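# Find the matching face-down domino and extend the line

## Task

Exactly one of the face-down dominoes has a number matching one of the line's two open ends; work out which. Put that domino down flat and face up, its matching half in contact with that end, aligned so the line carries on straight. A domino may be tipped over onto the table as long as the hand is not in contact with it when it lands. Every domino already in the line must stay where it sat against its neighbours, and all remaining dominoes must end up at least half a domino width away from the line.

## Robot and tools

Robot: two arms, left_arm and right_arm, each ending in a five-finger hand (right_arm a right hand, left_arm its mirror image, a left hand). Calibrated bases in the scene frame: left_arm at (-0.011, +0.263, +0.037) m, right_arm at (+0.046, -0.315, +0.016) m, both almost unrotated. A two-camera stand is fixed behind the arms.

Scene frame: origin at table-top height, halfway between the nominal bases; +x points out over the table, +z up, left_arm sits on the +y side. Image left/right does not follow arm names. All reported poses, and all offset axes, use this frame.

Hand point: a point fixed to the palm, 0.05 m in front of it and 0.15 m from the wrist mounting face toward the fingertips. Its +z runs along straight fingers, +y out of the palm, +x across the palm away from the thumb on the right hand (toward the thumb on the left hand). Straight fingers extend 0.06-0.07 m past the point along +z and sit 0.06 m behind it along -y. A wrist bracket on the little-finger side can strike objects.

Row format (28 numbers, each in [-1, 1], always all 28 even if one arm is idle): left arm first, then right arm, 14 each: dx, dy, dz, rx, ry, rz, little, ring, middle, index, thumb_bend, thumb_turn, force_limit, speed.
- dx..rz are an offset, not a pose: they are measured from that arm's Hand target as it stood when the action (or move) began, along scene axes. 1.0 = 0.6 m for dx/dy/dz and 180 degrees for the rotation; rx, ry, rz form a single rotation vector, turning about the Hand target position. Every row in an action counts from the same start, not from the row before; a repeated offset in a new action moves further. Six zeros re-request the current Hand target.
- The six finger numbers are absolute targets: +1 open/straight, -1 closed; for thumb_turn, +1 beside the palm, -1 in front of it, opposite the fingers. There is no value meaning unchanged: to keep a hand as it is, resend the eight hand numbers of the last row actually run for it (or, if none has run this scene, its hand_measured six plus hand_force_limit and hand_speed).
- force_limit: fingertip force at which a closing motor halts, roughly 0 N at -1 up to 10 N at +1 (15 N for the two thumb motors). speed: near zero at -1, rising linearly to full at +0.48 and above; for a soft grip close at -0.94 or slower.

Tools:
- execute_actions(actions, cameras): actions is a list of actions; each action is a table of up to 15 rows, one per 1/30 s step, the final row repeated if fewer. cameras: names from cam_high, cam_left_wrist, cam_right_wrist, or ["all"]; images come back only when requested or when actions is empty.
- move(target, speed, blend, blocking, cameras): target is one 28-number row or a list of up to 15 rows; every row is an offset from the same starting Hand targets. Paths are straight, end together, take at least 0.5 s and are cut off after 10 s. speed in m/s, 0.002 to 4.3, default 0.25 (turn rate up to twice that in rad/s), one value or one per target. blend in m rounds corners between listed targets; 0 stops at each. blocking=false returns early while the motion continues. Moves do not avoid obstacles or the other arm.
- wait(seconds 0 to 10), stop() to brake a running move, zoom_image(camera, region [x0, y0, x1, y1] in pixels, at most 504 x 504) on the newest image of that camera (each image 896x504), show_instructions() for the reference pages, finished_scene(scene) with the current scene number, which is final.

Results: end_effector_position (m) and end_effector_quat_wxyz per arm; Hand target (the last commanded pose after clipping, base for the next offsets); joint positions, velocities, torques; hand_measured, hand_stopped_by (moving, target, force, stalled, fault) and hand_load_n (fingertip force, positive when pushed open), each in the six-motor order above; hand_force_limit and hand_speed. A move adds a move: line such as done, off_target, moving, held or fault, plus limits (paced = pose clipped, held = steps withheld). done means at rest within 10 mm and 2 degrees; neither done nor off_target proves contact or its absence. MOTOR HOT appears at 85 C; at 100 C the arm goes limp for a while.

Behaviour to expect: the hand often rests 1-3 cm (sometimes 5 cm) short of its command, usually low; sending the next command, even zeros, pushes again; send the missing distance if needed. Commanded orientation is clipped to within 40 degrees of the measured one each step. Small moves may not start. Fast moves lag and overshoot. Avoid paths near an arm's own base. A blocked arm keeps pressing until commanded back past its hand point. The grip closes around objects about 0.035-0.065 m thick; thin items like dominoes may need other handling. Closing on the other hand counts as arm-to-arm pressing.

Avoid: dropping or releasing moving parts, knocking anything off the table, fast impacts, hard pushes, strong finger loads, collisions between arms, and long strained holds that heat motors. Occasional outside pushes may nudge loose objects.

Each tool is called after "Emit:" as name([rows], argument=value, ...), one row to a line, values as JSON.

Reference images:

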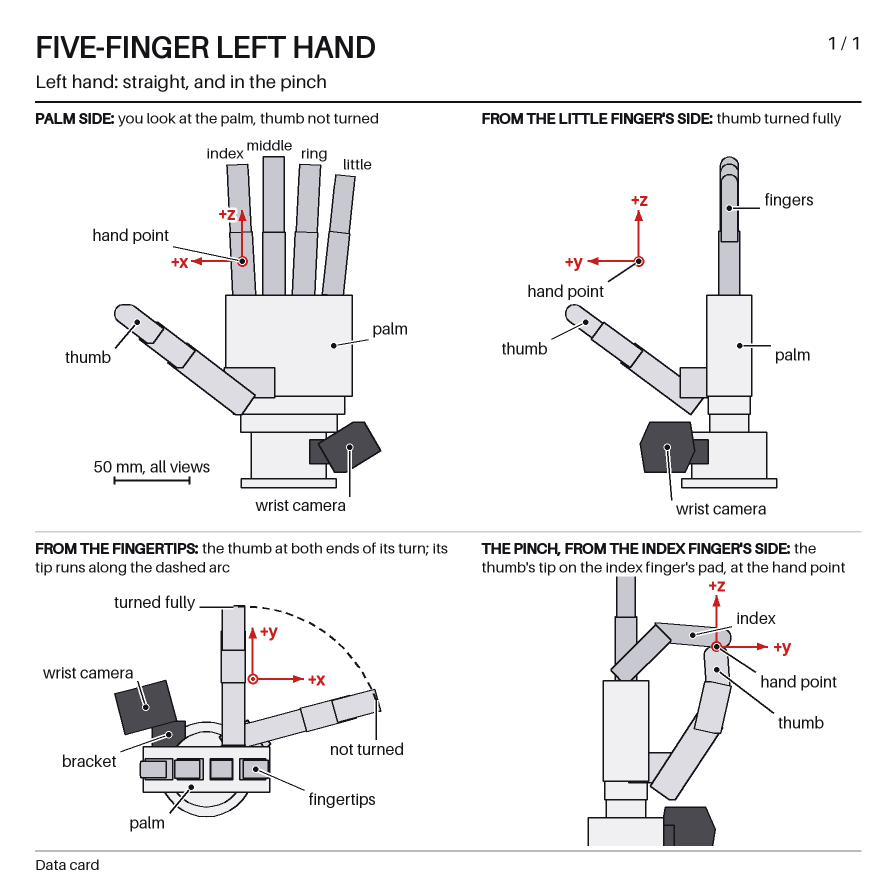

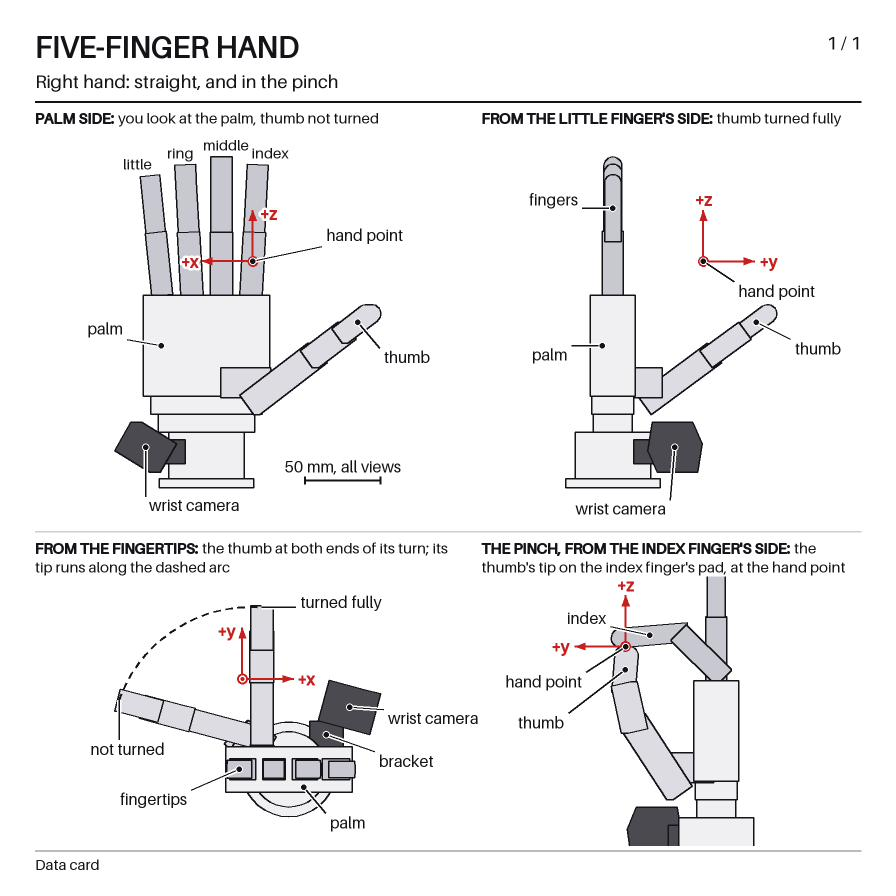

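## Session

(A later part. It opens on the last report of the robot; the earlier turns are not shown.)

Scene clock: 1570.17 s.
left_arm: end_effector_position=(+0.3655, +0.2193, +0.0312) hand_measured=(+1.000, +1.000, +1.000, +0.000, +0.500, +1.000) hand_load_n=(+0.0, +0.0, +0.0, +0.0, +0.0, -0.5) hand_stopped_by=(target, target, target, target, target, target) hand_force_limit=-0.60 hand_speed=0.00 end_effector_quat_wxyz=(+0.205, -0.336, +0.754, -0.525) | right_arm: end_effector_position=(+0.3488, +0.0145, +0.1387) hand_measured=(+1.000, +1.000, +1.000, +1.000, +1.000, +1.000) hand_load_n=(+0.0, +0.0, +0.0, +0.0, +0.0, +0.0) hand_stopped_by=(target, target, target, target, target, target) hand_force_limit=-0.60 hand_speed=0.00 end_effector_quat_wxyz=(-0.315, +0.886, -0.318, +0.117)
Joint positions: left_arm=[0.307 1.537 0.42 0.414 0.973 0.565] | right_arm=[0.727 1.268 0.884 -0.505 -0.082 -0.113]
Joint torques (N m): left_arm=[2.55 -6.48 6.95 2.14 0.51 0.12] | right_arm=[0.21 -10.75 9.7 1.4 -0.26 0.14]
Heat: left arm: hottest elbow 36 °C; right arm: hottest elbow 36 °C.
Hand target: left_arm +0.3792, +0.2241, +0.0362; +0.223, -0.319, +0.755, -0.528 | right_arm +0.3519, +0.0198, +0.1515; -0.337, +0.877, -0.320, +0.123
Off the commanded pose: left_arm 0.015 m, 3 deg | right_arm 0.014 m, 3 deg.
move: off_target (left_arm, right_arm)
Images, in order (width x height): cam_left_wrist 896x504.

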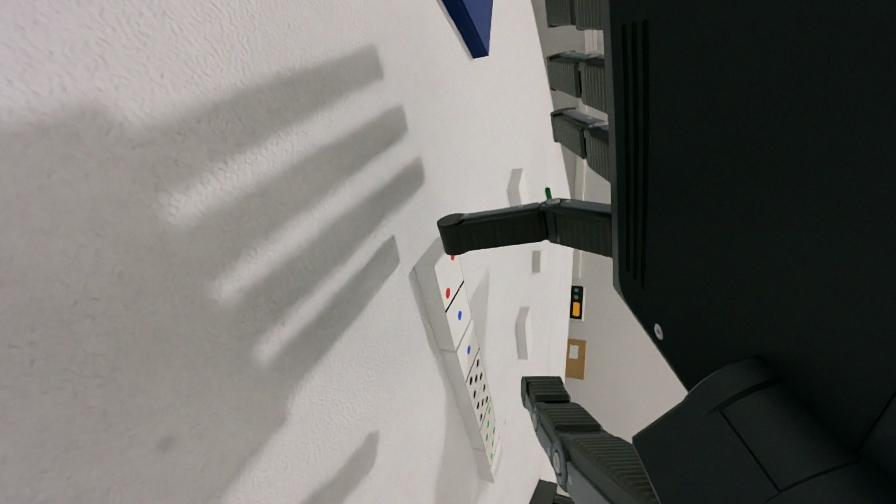

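Emit:
move([
  [0.013,-0.003,0,0,0,0,1,1,1,0,0.5,1,-0.6,0,0,0,0,0,0,0,1,1,1,1,1,1,-0.6,0],
  [0.013,-0.003,-0.022,0,0,0,1,1,1,0,0.5,1,-0.6,0,0,0,0,0,0,0,1,1,1,1,1,1,-0.6,0],
], speed=[0.06,0.06], cameras=["cam_left_wrist"])

Scene clock: 1578.67 s.
left_arm: end_effector_position=(+0.3674, +0.2193, +0.0155) hand_measured=(+1.000, +1.000, +1.000, +0.000, +0.500, +1.000) hand_load_n=(-0.5, +0.0, +0.0, +0.0, +0.0, -0.5) hand_stopped_by=(target, target, target, target, target, target) hand_force_limit=-0.60 hand_speed=0.00 end_effector_quat_wxyz=(+0.205, -0.336, +0.755, -0.524) | right_arm: end_effector_position=(+0.3488, +0.0145, +0.1387) hand_measured=(+1.000, +1.000, +1.000, +1.000, +1.000, +1.000) hand_load_n=(+0.0, +0.0, +0.0, +0.0, +0.0, +0.0) hand_stopped_by=(target, target, target, target, target, target) hand_force_limit=-0.60 hand_speed=0.00 end_effector_quat_wxyz=(-0.315, +0.886, -0.318, +0.117)
Joint positions: left_arm=[0.304 1.606 0.42 0.481 0.97 0.565] | right_arm=[0.727 1.268 0.884 -0.505 -0.082 -0.113]
Joint torques (N m): left_arm=[1.67 -7 7.41 2.11 0.28 -0.04] | right_arm=[0.26 -10.58 9.69 1.42 -0.27 0.14]
Heat: left arm: hottest elbow 36 °C; right arm: hottest elbow 36 °C.
Hand target: left_arm +0.3870, +0.2224, +0.0230; +0.223, -0.320, +0.755, -0.528 | right_arm +0.3519, +0.0198, +0.1515; -0.337, +0.877, -0.320, +0.123
Off the commanded pose: left_arm 0.021 m, 3 deg | right_arm 0.014 m, 3 deg.
move: off_target (left_arm, right_arm)
Images, in order (width x height): cam_left_wrist 896x504.

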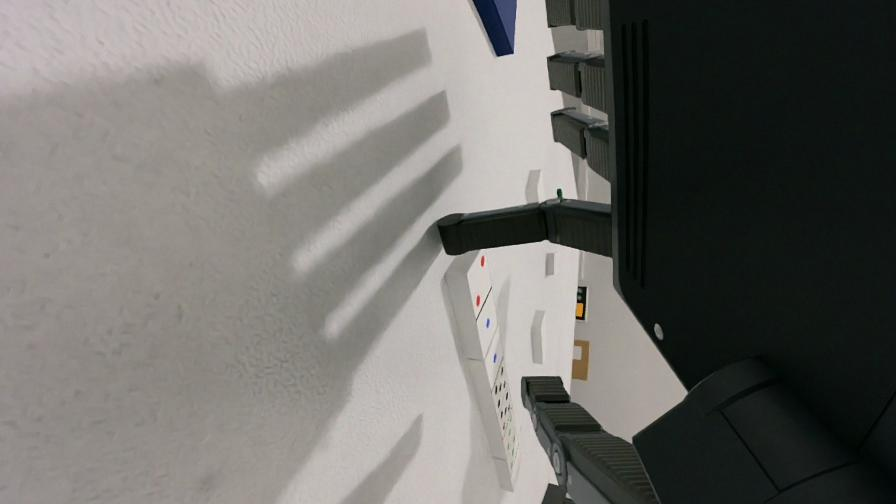

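Emit:
move([
  [-0.003,-0.003,0.012,0,0,0,1,1,1,0,0.5,1,-0.6,0,0,0,0,0,0,0,1,1,1,1,1,1,-0.6,0],
], speed=[0.06], cameras=["cam_left_wrist"])

Emit:
zoom_image(camera="cam_left_wrist", region=[400, 200, 520, 340])

Scene clock: 1584.40 s.
left_arm: end_effector_position=(+0.3675, +0.2181, +0.0152) hand_measured=(+1.000, +1.000, +1.000, +0.000, +0.500, +1.000) hand_load_n=(+0.0, +0.0, +0.0, +0.0, +0.0, +0.0) hand_stopped_by=(target, target, target, target, target, target) hand_force_limit=-0.60 hand_speed=0.00 end_effector_quat_wxyz=(+0.204, -0.336, +0.756, -0.524) | right_arm: end_effector_position=(+0.3488, +0.0145, +0.1387) hand_measured=(+1.000, +1.000, +1.000, +1.000, +1.000, +1.000) hand_load_n=(+0.0, +0.0, +0.0, +0.0, +0.0, -0.5) hand_stopped_by=(target, target, target, target, target, target) hand_force_limit=-0.60 hand_speed=0.00 end_effector_quat_wxyz=(-0.315, +0.886, -0.318, +0.117)
Joint positions: left_arm=[0.299 1.606 0.42 0.481 0.967 0.565] | right_arm=[0.727 1.268 0.884 -0.505 -0.082 -0.113]
Joint torques (N m): left_arm=[1.79 -9.23 7.04 1.26 0.27 -0.11] | right_arm=[0.32 -10.7 9.7 1.42 -0.27 0.14]
Heat: left arm: hottest elbow 36 °C; right arm: hottest elbow 36 °C.
Hand target: left_arm +0.3852, +0.2205, +0.0302; +0.223, -0.319, +0.755, -0.528 | right_arm +0.3519, +0.0198, +0.1515; -0.337, +0.877, -0.320, +0.123
Off the commanded pose: left_arm 0.023 m, 3 deg | right_arm 0.014 m, 3 deg.
move: off_target (left_arm, right_arm)
Images, in order (width x height): cam_left_wrist 896x504.

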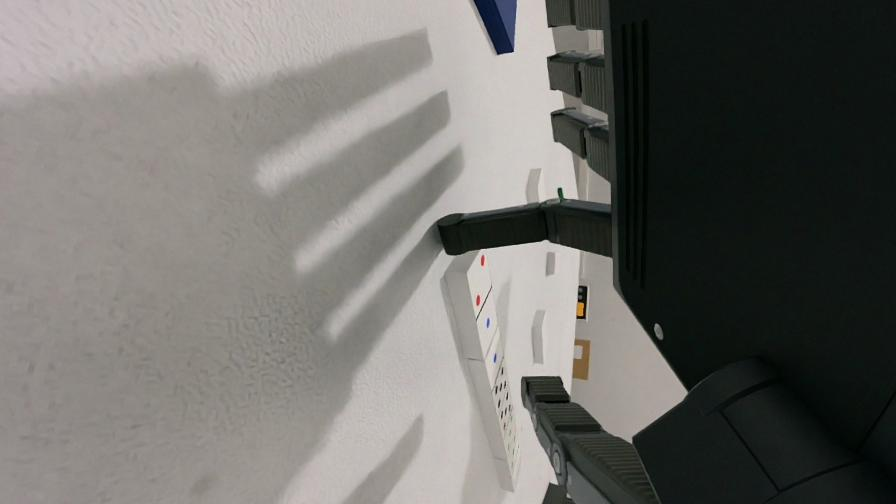

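Scaled by 3.600.

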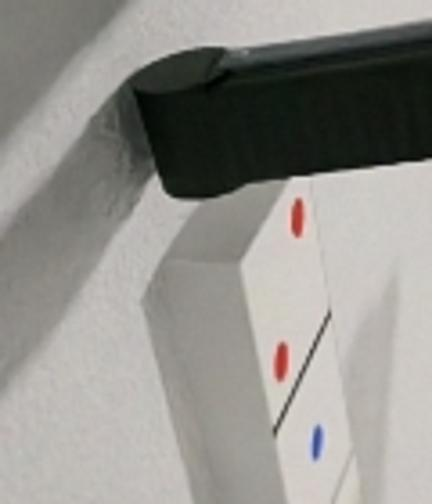

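Emit:
move([
  [-0.032,-0.0165,-0.006,0,0,0,1,1,1,0,0.5,1,-0.6,0,0,0,0,0,0,0,1,1,1,1,1,1,-0.6,0],
], speed=[0.04], cameras=["cam_left_wrist","cam_right_wrist"])

Emit:
zoom_image(camera="cam_left_wrist", region=[400, 200, 520, 340])

Emit:
zoom_image(camera="cam_right_wrist", region=[380, 210, 480, 310])

Scene clock: 1610.53 s.
left_arm: end_effector_position=(+0.3606, +0.2125, +0.0165) hand_measured=(+1.000, +1.000, +1.000, +0.000, +0.500, +1.000) hand_load_n=(+0.0, +0.0, +0.0, +0.0, +0.0, +0.0) hand_stopped_by=(target, target, target, target, target, target) hand_force_limit=-0.60 hand_speed=0.00 end_effector_quat_wxyz=(+0.211, -0.328, +0.758, -0.522) | right_arm: end_effector_position=(+0.3488, +0.0145, +0.1387) hand_measured=(+1.000, +1.000, +1.000, +1.000, +1.000, +1.000) hand_load_n=(+0.0, +0.0, +0.0, +0.0, +0.0, +0.0) hand_stopped_by=(target, target, target, target, target, target) hand_force_limit=-0.60 hand_speed=0.00 end_effector_quat_wxyz=(-0.315, +0.886, -0.318, +0.117)
Joint positions: left_arm=[0.286 1.585 0.391 0.507 0.956 0.565] | right_arm=[0.727 1.268 0.884 -0.505 -0.082 -0.113]
Joint torques (N m): left_arm=[1.67 -8.88 4.33 2.22 0.26 -0.17] | right_arm=[0.26 -10.64 9.7 1.43 -0.27 0.14]
Heat: left arm: hottest elbow 36 °C; right arm: hottest elbow 36 °C.
Hand target: left_arm +0.3660, +0.2107, +0.0266; +0.223, -0.320, +0.755, -0.528 | right_arm +0.3519, +0.0198, +0.1515; -0.337, +0.877, -0.320, +0.123
Off the commanded pose: left_arm 0.012 m, 2 deg | right_arm 0.014 m, 3 deg.
move: off_target (left_arm, right_arm)
Images, in order (width x height): cam_left_wrist 896x504, cam_right_wrist 896x504.

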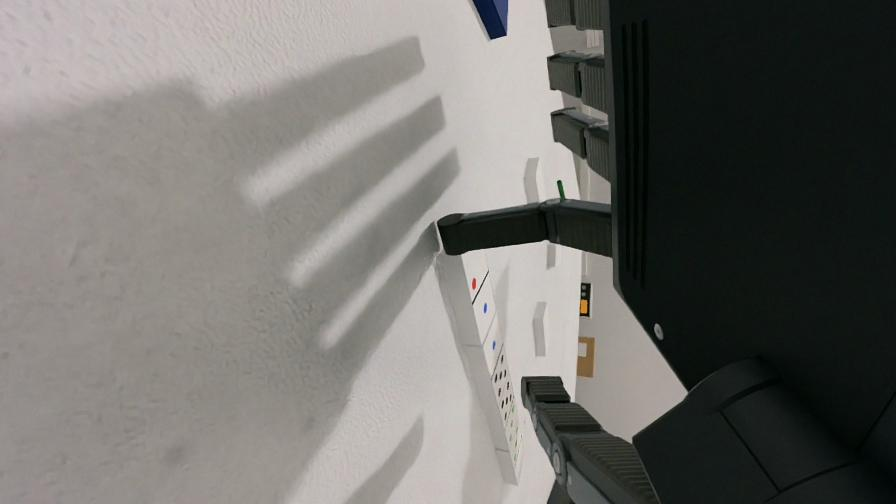

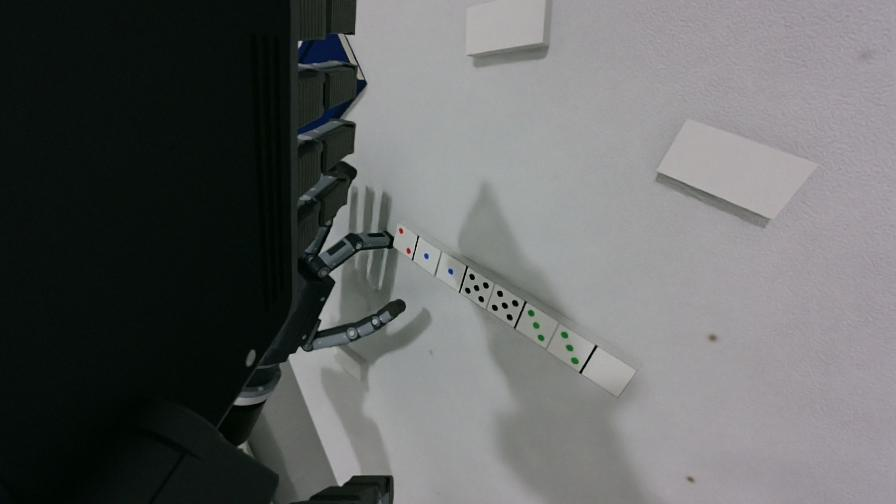

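Scaled by 3.600.

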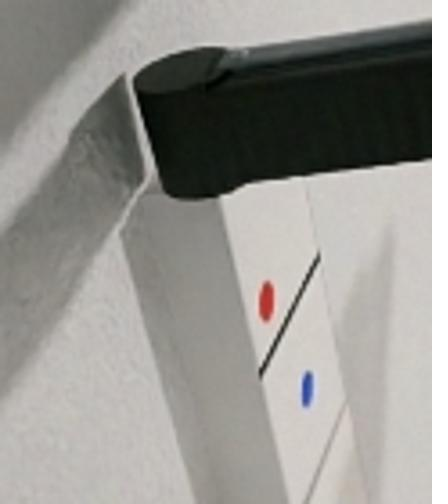

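Scaled by 5.040.

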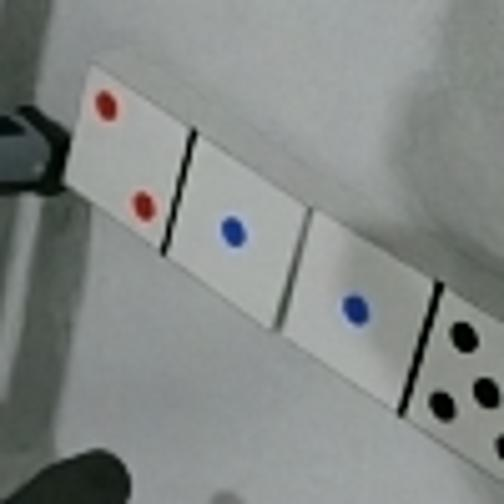

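Emit:
move([
  [-0.004,-0.0045,0,0,0,0,1,1,1,0,0.5,1,-0.6,0,0,0,0,0,0,0,1,1,1,1,1,1,-0.6,0],
], speed=[0.03], cameras=["cam_right_wrist"])

Emit:
zoom_image(camera="cam_right_wrist", region=[380, 210, 480, 310])

Scene clock: 1622.20 s.
left_arm: end_effector_position=(+0.3589, +0.2101, +0.0169) hand_measured=(+1.000, +1.000, +1.000, +0.000, +0.500, +1.000) hand_load_n=(+0.0, +0.0, +0.0, +0.0, +0.0, +0.0) hand_stopped_by=(target, target, target, target, target, target) hand_force_limit=-0.60 hand_speed=0.00 end_effector_quat_wxyz=(+0.212, -0.327, +0.758, -0.522) | right_arm: end_effector_position=(+0.3488, +0.0145, +0.1387) hand_measured=(+1.000, +1.000, +1.000, +1.000, +1.000, +1.000) hand_load_n=(+0.0, +0.0, -0.5, +0.0, +0.0, +0.0) hand_stopped_by=(target, target, target, target, target, target) hand_force_limit=-0.60 hand_speed=0.00 end_effector_quat_wxyz=(-0.315, +0.886, -0.318, +0.117)
Joint positions: left_arm=[0.28 1.58 0.383 0.518 0.951 0.559] | right_arm=[0.727 1.268 0.884 -0.505 -0.082 -0.113]
Joint torques (N m): left_arm=[1.61 -8.76 4.21 2.22 0.27 -0.18] | right_arm=[0.26 -10.7 9.69 1.43 -0.27 0.14]
Heat: left arm: hottest elbow 36 °C; right arm: hottest elbow 36 °C.
Hand target: left_arm +0.3637, +0.2079, +0.0267; +0.223, -0.319, +0.755, -0.528 | right_arm +0.3519, +0.0198, +0.1515; -0.337, +0.877, -0.320, +0.123
Off the commanded pose: left_arm 0.011 m, 2 deg | right_arm 0.014 m, 3 deg.
move: off_target (left_arm, right_arm)
Images, in order (width x height): cam_right_wrist 896x504.

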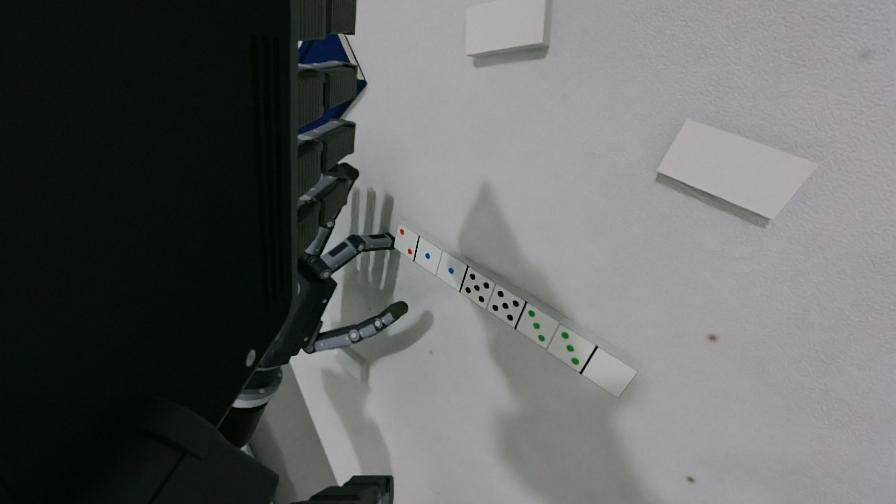

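Scaled by 5.040.

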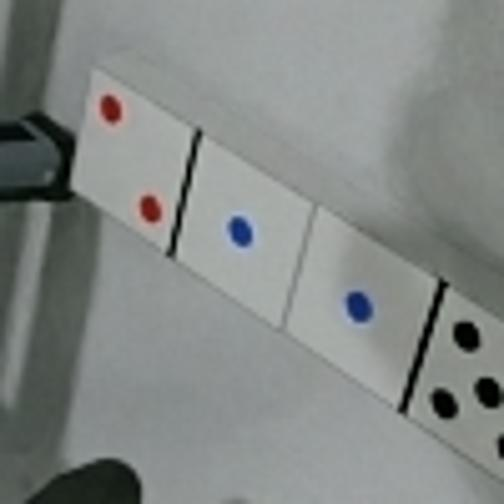

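Emit:
zoom_image(camera="cam_right_wrist", region=[440, 250, 540, 350])

Emit:
zoom_image(camera="cam_right_wrist", region=[540, 300, 640, 400])

Emit:
zoom_image(camera="cam_right_wrist", region=[425, 240, 505, 320])

Scaled by 5.040.

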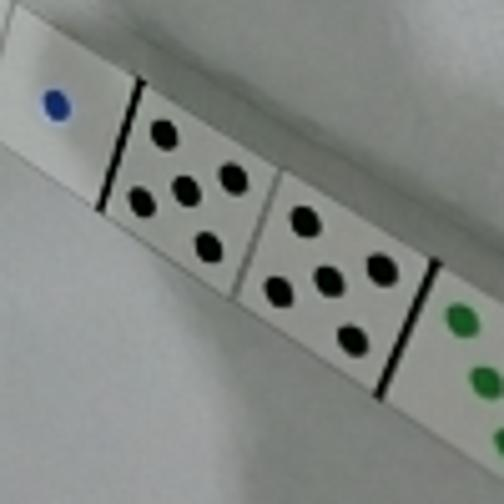

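Scaled by 5.040.

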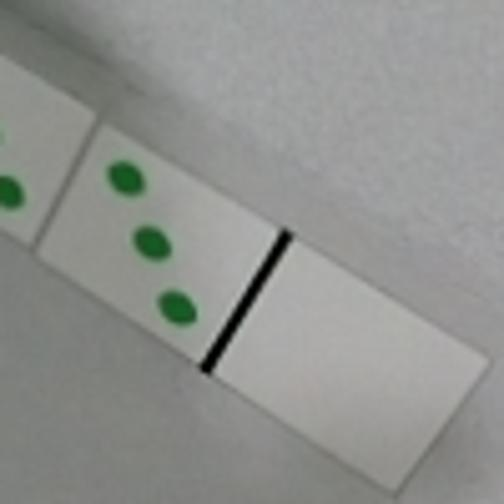

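Scaled by 6.300.

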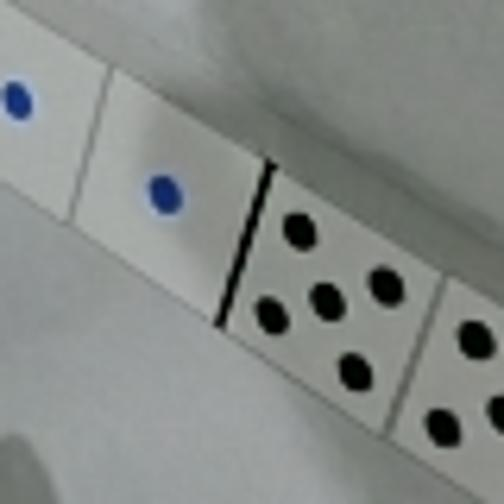

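Emit:
move([
  [-0.0035,-0.0035,0,0,0,0,1,1,1,0,0.5,1,-0.6,0,0,0,0,0,0,0,1,1,1,1,1,1,-0.6,0],
], speed=[0.03], cameras=["cam_right_wrist"])

Emit:
zoom_image(camera="cam_right_wrist", region=[380, 210, 480, 310])

Emit:
zoom_image(camera="cam_right_wrist", region=[440, 250, 540, 350])

Emit:
zoom_image(camera="cam_right_wrist", region=[540, 300, 640, 400])

Scene clock: 1641.33 s.
left_arm: end_effector_position=(+0.3570, +0.2082, +0.0170) hand_measured=(+1.000, +1.000, +1.000, +0.000, +0.500, +1.000) hand_load_n=(+0.0, +0.0, +0.0, +0.0, -0.5, +0.0) hand_stopped_by=(target, target, target, target, target, target) hand_force_limit=-0.60 hand_speed=0.00 end_effector_quat_wxyz=(+0.212, -0.327, +0.758, -0.522) | right_arm: end_effector_position=(+0.3488, +0.0145, +0.1387) hand_measured=(+1.000, +1.000, +1.000, +1.000, +1.000, +1.000) hand_load_n=(+0.0, +0.0, +0.0, +0.0, +0.0, -0.5) hand_stopped_by=(target, target, target, target, target, target) hand_force_limit=-0.60 hand_speed=0.00 end_effector_quat_wxyz=(-0.315, +0.886, -0.318, +0.117)
Joint positions: left_arm=[0.275 1.576 0.376 0.526 0.947 0.554] | right_arm=[0.727 1.268 0.884 -0.505 -0.082 -0.113]
Joint torques (N m): left_arm=[1.67 -8.82 4.14 2.18 0.26 -0.19] | right_arm=[0.32 -10.7 9.72 1.43 -0.26 0.14]
Heat: left arm: hottest elbow 35 °C; right arm: hottest elbow 36 °C.
Hand target: left_arm +0.3615, +0.2057, +0.0266; +0.223, -0.319, +0.755, -0.528 | right_arm +0.3519, +0.0198, +0.1515; -0.337, +0.877, -0.320, +0.123
Off the commanded pose: left_arm 0.011 m, 2 deg | right_arm 0.014 m, 3 deg.
move: off_target (left_arm, right_arm)
Images, in order (width x height): cam_right_wrist 896x504.

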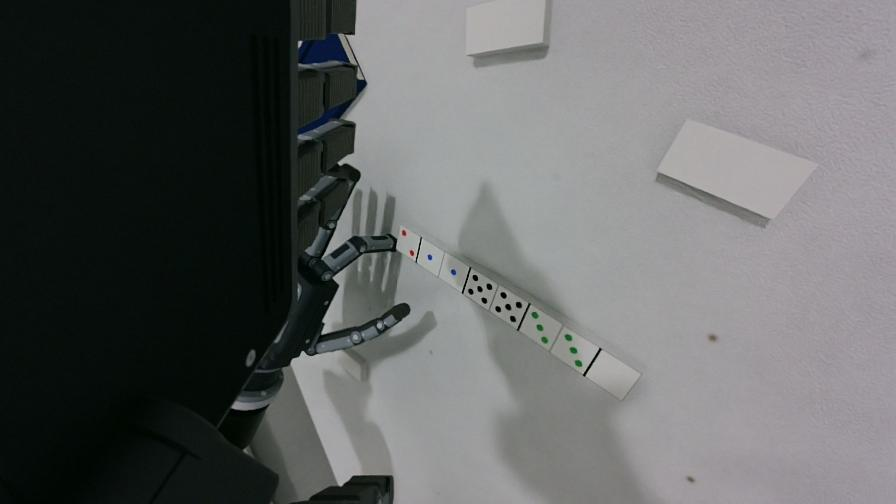

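Scaled by 5.040.

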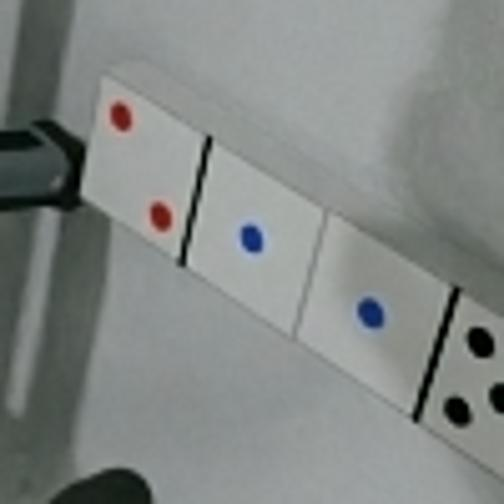

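Scaled by 5.040.

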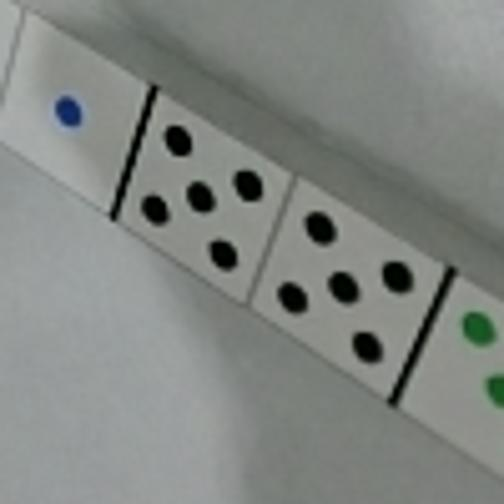

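Scaled by 5.040.

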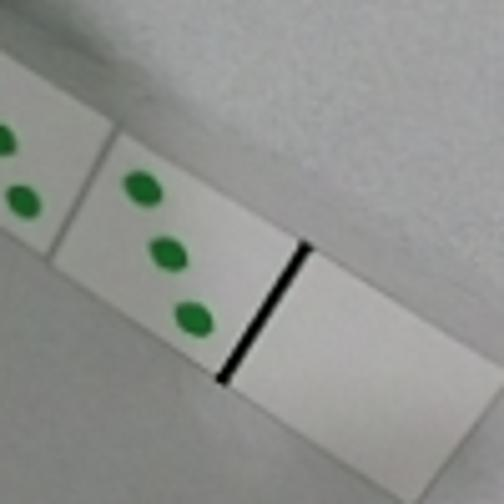

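Emit:
move([
  [0.02,0.045,0,0,0,0,1,1,1,0,0.5,1,-0.6,0,0,0,0,0,0,0,1,1,1,1,1,1,-0.6,0],
], speed=[0.06], cameras=["cam_right_wrist"])

Emit:
zoom_image(camera="cam_right_wrist", region=[380, 210, 480, 310])

Scene clock: 1654.80 s.
left_arm: end_effector_position=(+0.3588, +0.2257, +0.0201) hand_measured=(+1.000, +1.000, +1.000, +0.000, +0.500, +1.000) hand_load_n=(+0.0, +0.0, +0.0, +0.0, +0.0, +0.0) hand_stopped_by=(target, target, target, target, target, target) hand_force_limit=-0.60 hand_speed=0.00 end_effector_quat_wxyz=(+0.210, -0.333, +0.753, -0.527) | right_arm: end_effector_position=(+0.3488, +0.0145, +0.1387) hand_measured=(+1.000, +1.000, +1.000, +1.000, +1.000, +1.000) hand_load_n=(+0.0, +0.0, +0.0, +0.0, +0.0, +0.0) hand_stopped_by=(target, target, target, target, target, target) hand_force_limit=-0.60 hand_speed=0.00 end_effector_quat_wxyz=(-0.315, +0.886, -0.318, +0.117)
Joint positions: left_arm=[0.336 1.576 0.402 0.457 0.997 0.595] | right_arm=[0.727 1.268 0.884 -0.505 -0.082 -0.113]
Joint torques (N m): left_arm=[2.84 -7.24 7.46 0.75 0.55 0.17] | right_arm=[0.26 -10.7 9.7 1.42 -0.27 0.14]
Heat: left arm: hottest elbow 34 °C; right arm: hottest elbow 36 °C.
Hand target: left_arm +0.3736, +0.2328, +0.0267; +0.223, -0.319, +0.755, -0.528 | right_arm +0.3519, +0.0198, +0.1515; -0.337, +0.877, -0.320, +0.123
Off the commanded pose: left_arm 0.018 m, 2 deg | right_arm 0.014 m, 3 deg.
move: off_target (left_arm, right_arm)
Images, in order (width x height): cam_right_wrist 896x504.

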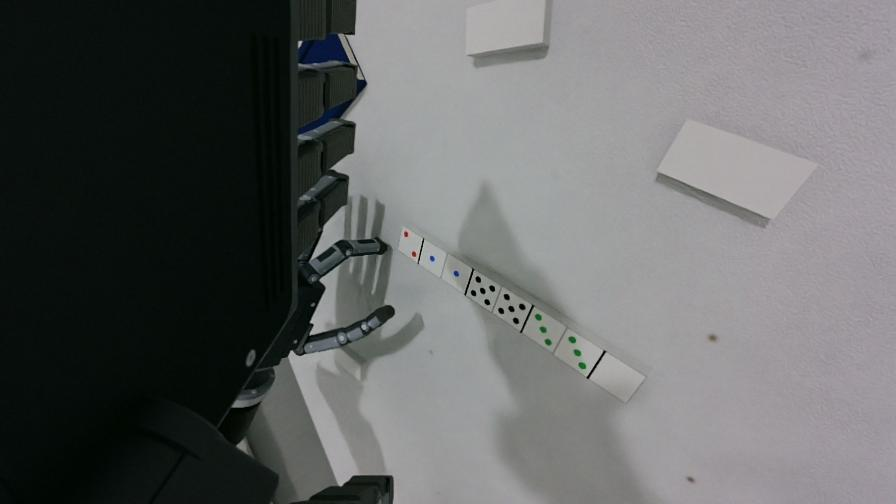

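Scaled by 5.040.

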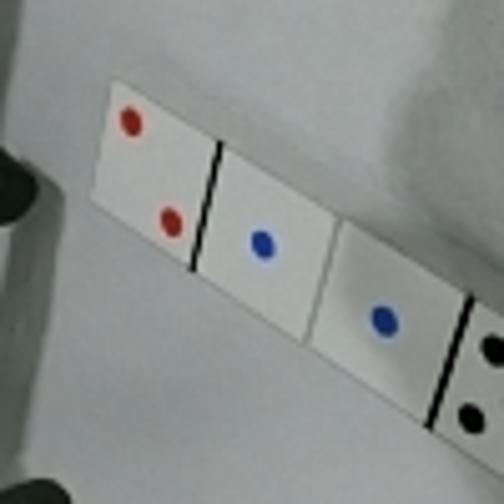

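Emit:
zoom_image(camera="cam_right_wrist", region=[435, 245, 455, 280])

Emit:
zoom_image(camera="cam_right_wrist", region=[440, 250, 540, 350])

Emit:
zoom_image(camera="cam_right_wrist", region=[485, 275, 505, 325])

Scaled by 14.400.

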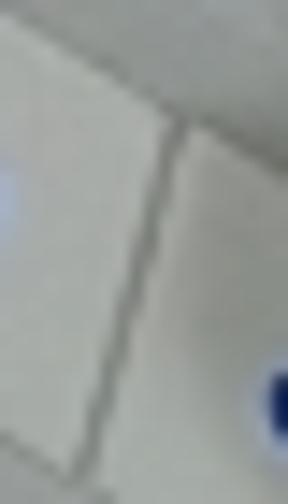

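Scaled by 5.040.

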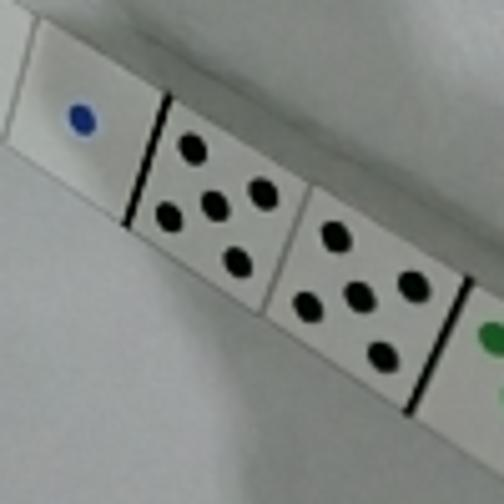

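Scaled by 10.080.

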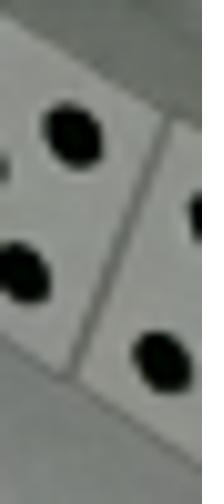

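Emit:
move([
  [-0.02,-0.0448,0,0,0,0,1,1,1,0,0.5,1,-0.6,0,0,0,0,0,0,0,1,1,1,1,1,1,-0.6,0],
], speed=[0.04], cameras=["cam_right_wrist"])

Emit:
zoom_image(camera="cam_right_wrist", region=[380, 210, 480, 310])

Scene clock: 1677.37 s.
left_arm: end_effector_position=(+0.3565, +0.2077, +0.0170) hand_measured=(+1.000, +1.000, +1.000, +0.000, +0.500, +1.000) hand_load_n=(+0.0, +0.0, +0.0, +0.0, +0.0, +0.0) hand_stopped_by=(target, target, target, target, target, target) hand_force_limit=-0.60 hand_speed=0.00 end_effector_quat_wxyz=(+0.211, -0.327, +0.759, -0.523) | right_arm: end_effector_position=(+0.3488, +0.0145, +0.1387) hand_measured=(+1.000, +1.000, +1.000, +1.000, +1.000, +1.000) hand_load_n=(+0.0, -0.5, +0.0, +0.0, +0.0, +0.0) hand_stopped_by=(target, target, target, target, target, target) hand_force_limit=-0.60 hand_speed=0.00 end_effector_quat_wxyz=(-0.315, +0.886, -0.318, +0.117)
Joint positions: left_arm=[0.275 1.576 0.376 0.524 0.948 0.554] | right_arm=[0.727 1.268 0.884 -0.505 -0.082 -0.113]
Joint torques (N m): left_arm=[1.73 -8.88 4.15 2.19 0.25 -0.18] | right_arm=[0.26 -10.7 9.69 1.44 -0.26 0.14]
Heat: left arm: hottest elbow 36 °C; right arm: hottest elbow 36 °C.
Hand target: left_arm +0.3615, +0.2059, +0.0267; +0.223, -0.319, +0.755, -0.528 | right_arm +0.3519, +0.0198, +0.1515; -0.337, +0.877, -0.320, +0.123
Off the commanded pose: left_arm 0.011 m, 2 deg | right_arm 0.014 m, 3 deg.
move: off_target (left_arm, right_arm)
Images, in order (width x height): cam_right_wrist 896x504.

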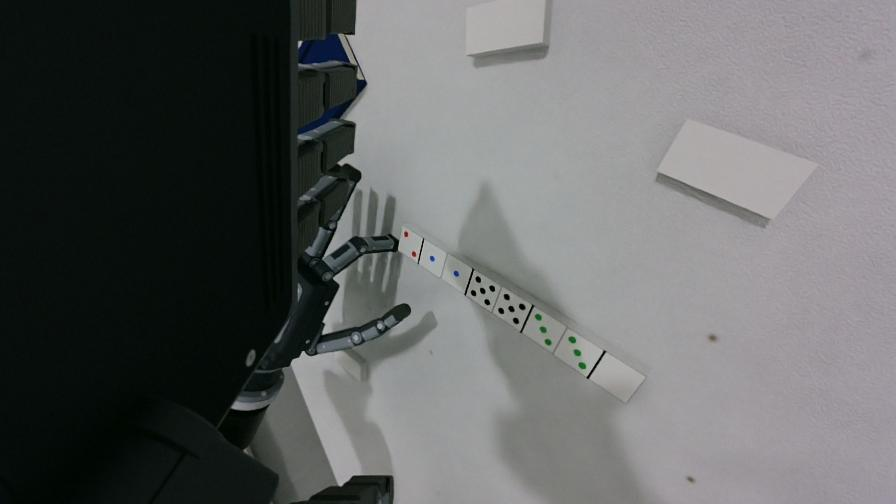

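Scaled by 5.040.

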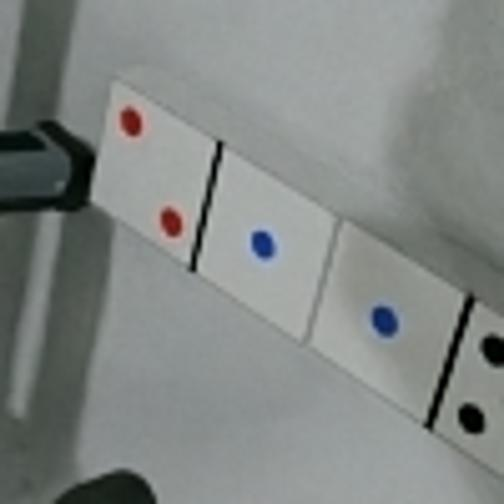

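Emit:
move([
  [-0.0037,-0.0037,0,0,0,0,1,1,1,0,0.5,1,-0.6,0,0,0,0,0,0,0,1,1,1,1,1,1,-0.6,0],
], speed=[0.02], cameras=["cam_right_wrist"])

Emit:
zoom_image(camera="cam_right_wrist", region=[380, 210, 480, 310])

Scene clock: 1682.77 s.
left_arm: end_effector_position=(+0.3546, +0.2061, +0.0168) hand_measured=(+1.000, +1.000, +1.000, +0.000, +0.500, +1.000) hand_load_n=(-0.5, +0.0, +0.0, +0.0, +0.0, +0.0) hand_stopped_by=(target, target, target, target, target, target) hand_force_limit=-0.60 hand_speed=0.00 end_effector_quat_wxyz=(+0.212, -0.328, +0.759, -0.522) | right_arm: end_effector_position=(+0.3488, +0.0145, +0.1387) hand_measured=(+1.000, +1.000, +1.000, +1.000, +1.000, +1.000) hand_load_n=(+0.0, +0.0, +0.0, +0.0, +0.5, +0.0) hand_stopped_by=(target, target, target, target, target, target) hand_force_limit=-0.60 hand_speed=0.00 end_effector_quat_wxyz=(-0.315, +0.886, -0.318, +0.117)
Joint positions: left_arm=[0.27 1.571 0.368 0.532 0.942 0.549] | right_arm=[0.727 1.268 0.884 -0.505 -0.082 -0.113]
Joint torques (N m): left_arm=[1.61 -8.59 4.16 2.19 0.28 -0.19] | right_arm=[0.32 -10.7 9.68 1.42 -0.26 0.14]
Heat: left arm: hottest elbow 35 °C; right arm: hottest elbow 36 °C.
Hand target: left_arm +0.3593, +0.2037, +0.0267; +0.223, -0.319, +0.755, -0.528 | right_arm +0.3519, +0.0198, +0.1515; -0.337, +0.877, -0.320, +0.123
Off the commanded pose: left_arm 0.011 m, 2 deg | right_arm 0.014 m, 3 deg.
move: off_target (left_arm, right_arm)
Images, in order (width x height): cam_right_wrist 896x504.

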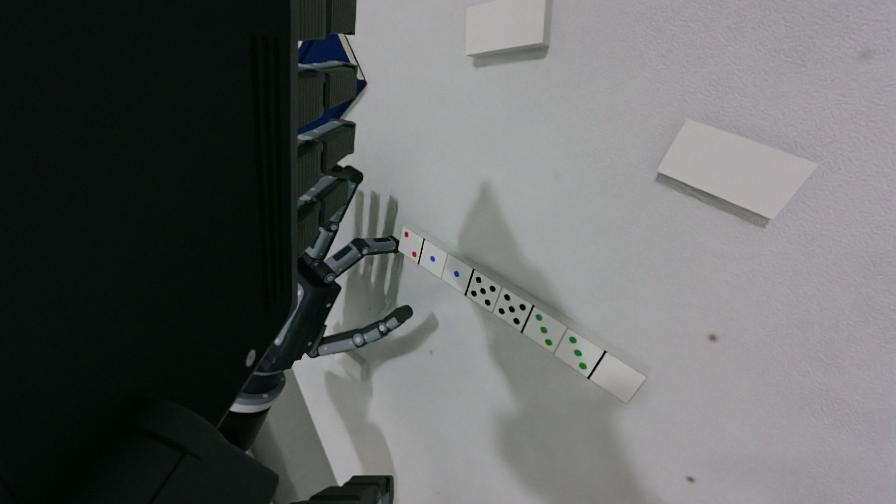

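Scaled by 5.040.

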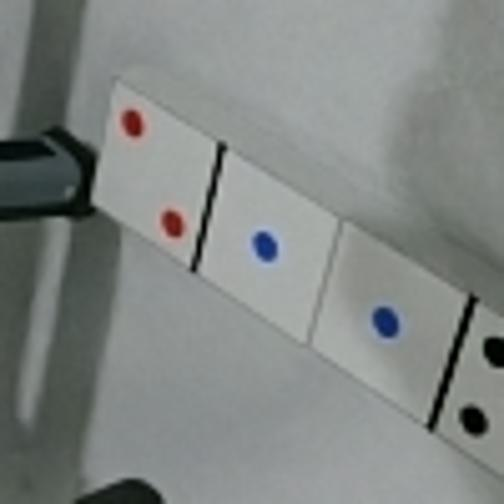

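Emit:
execute_actions([
  [[0.014,0.016,0,0,0,0,1,1,1,0,0.5,1,-0.6,0,0,0,0,0,0,0,1,1,1,1,1,1,-0.6,0],[0.018,0.02,0,0,0,0,1,1,1,0,0.5,1,-0.6,0,0,0,0,0,0,0,1,1,1,1,1,1,-0.6,0],[0.022,0.024,0,0,0,0,1,1,1,0,0.5,1,-0.6,0,0,0,0,0,0,0,1,1,1,1,1,1,-0.6,0],[0.026,0.028,0,0,0,0,1,1,1,0,0.5,1,-0.6,0,0,0,0,0,0,0,1,1,1,1,1,1,-0.6,0],[0.03,0.033,0,0,0,0,1,1,1,0,0.5,1,-0.6,0,0,0,0,0,0,0,1,1,1,1,1,1,-0.6,0],[0.034,0.038,0,0,0,0,1,1,1,0,0.5,1,-0.6,0,0,0,0,0,0,0,1,1,1,1,1,1,-0.6,0],[0.038,0.043,0,0,0,0,1,1,1,0,0.5,1,-0.6,0,0,0,0,0,0,0,1,1,1,1,1,1,-0.6,0]],
], cameras=["cam_right_wrist"])

Emit:
zoom_image(camera="cam_right_wrist", region=[380, 210, 480, 310])

Scene clock: 1691.57 s.
left_arm: end_effector_position=(+0.3690, +0.2239, +0.0232) hand_measured=(+1.000, +1.000, +1.000, +0.000, +0.500, +1.000) hand_load_n=(+0.0, +0.0, +0.0, +0.0, +0.0, -0.5) hand_stopped_by=(target, target, target, target, target, target) hand_force_limit=-0.60 hand_speed=0.00 end_effector_quat_wxyz=(+0.214, -0.331, +0.753, -0.527) | right_arm: end_effector_position=(+0.3488, +0.0145, +0.1387) hand_measured=(+1.000, +1.000, +1.000, +1.000, +1.000, +1.000) hand_load_n=(+0.0, +0.0, +0.0, +0.0, +0.0, +0.0) hand_stopped_by=(target, target, target, target, target, target) hand_force_limit=-0.60 hand_speed=0.00 end_effector_quat_wxyz=(-0.315, +0.886, -0.318, +0.117)
Joint positions: left_arm=[0.319 1.583 0.419 0.475 0.984 0.572] | right_arm=[0.727 1.268 0.884 -0.505 -0.082 -0.113]
Joint torques (N m): left_arm=[2.49 -6.77 7.41 0.81 0.54 0.17] | right_arm=[0.26 -10.64 9.69 1.42 -0.27 0.15]
Heat: left arm: hottest elbow 35 °C; right arm: hottest elbow 36 °C.
Hand target: left_arm +0.3821, +0.2294, +0.0267; +0.223, -0.319, +0.755, -0.528 | right_arm +0.3519, +0.0198, +0.1515; -0.337, +0.877, -0.320, +0.123
Off the commanded pose: left_arm 0.015 m, 2 deg | right_arm 0.014 m, 3 deg.
Step readings (end_effector_position of left_arm | right_arm):
0: (+0.3545, +0.2060, +0.0168) | (+0.3488, +0.0145, +0.1387)
1: (+0.3545, +0.2060, +0.0168) | (+0.3488, +0.0145, +0.1387)
2: (+0.3545, +0.2060, +0.0168) | (+0.3488, +0.0145, +0.1387)
4: (+0.3541, +0.2062, +0.0176) | (+0.3488, +0.0145, +0.1387)
8: (+0.3550, +0.2100, +0.0198) | (+0.3488, +0.0145, +0.1387)
15: (+0.3694, +0.2235, +0.0251) | (+0.3488, +0.0145, +0.1387)
Images, in order (width x height): cam_right_wrist 896x504.

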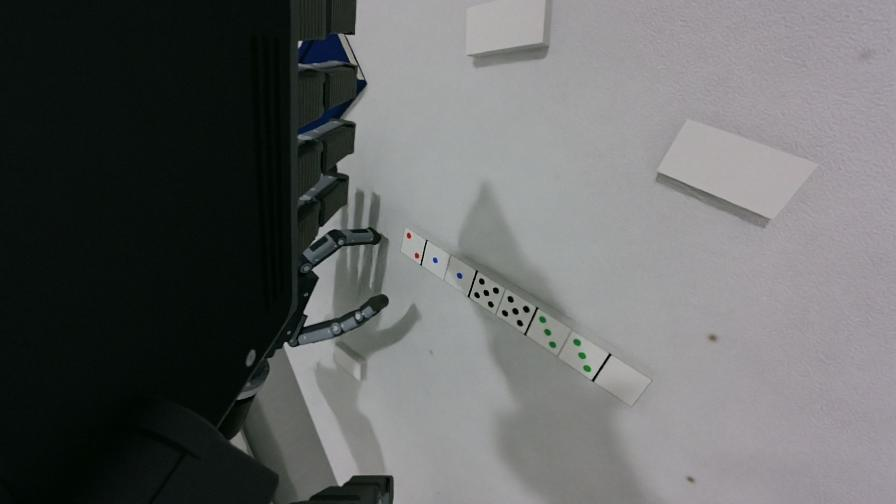

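Scaled by 5.040.

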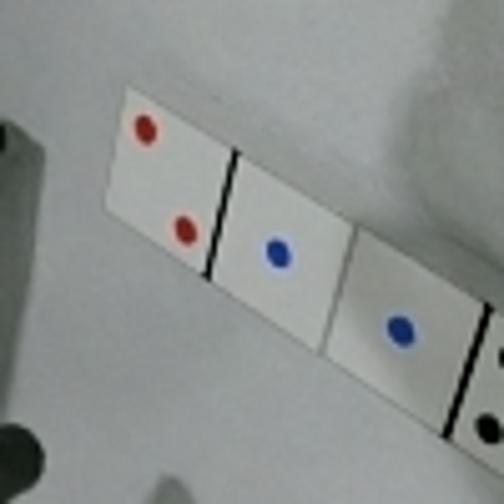

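Emit:
zoom_image(camera="cam_right_wrist", region=[440, 250, 460, 285])

Emit:
zoom_image(camera="cam_right_wrist", region=[490, 280, 510, 315])

Emit:
zoom_image(camera="cam_right_wrist", region=[550, 315, 580, 368])

Emit:
zoom_image(camera="cam_right_wrist", region=[440, 250, 540, 350])

Scaled by 14.400.

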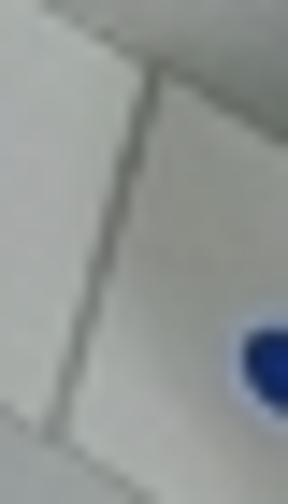

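Scaled by 14.400.

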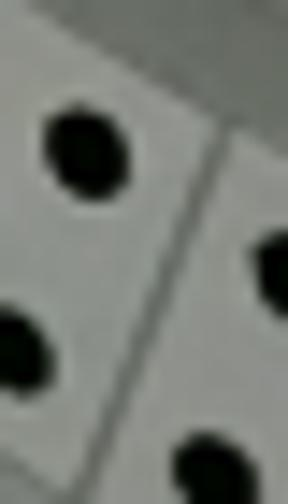

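Scaled by 9.509.

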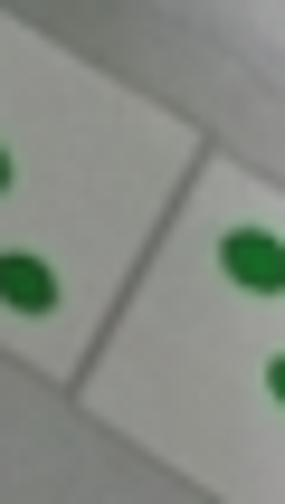

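Scaled by 5.040.

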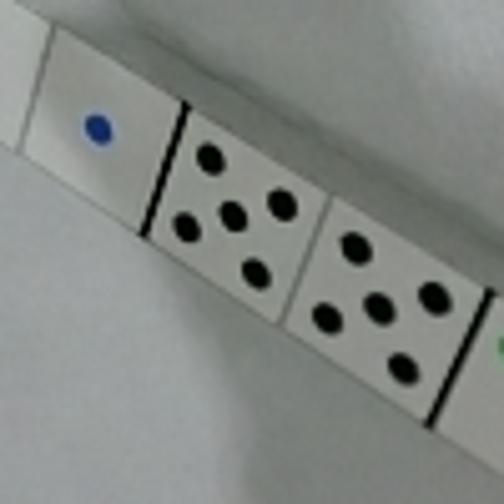

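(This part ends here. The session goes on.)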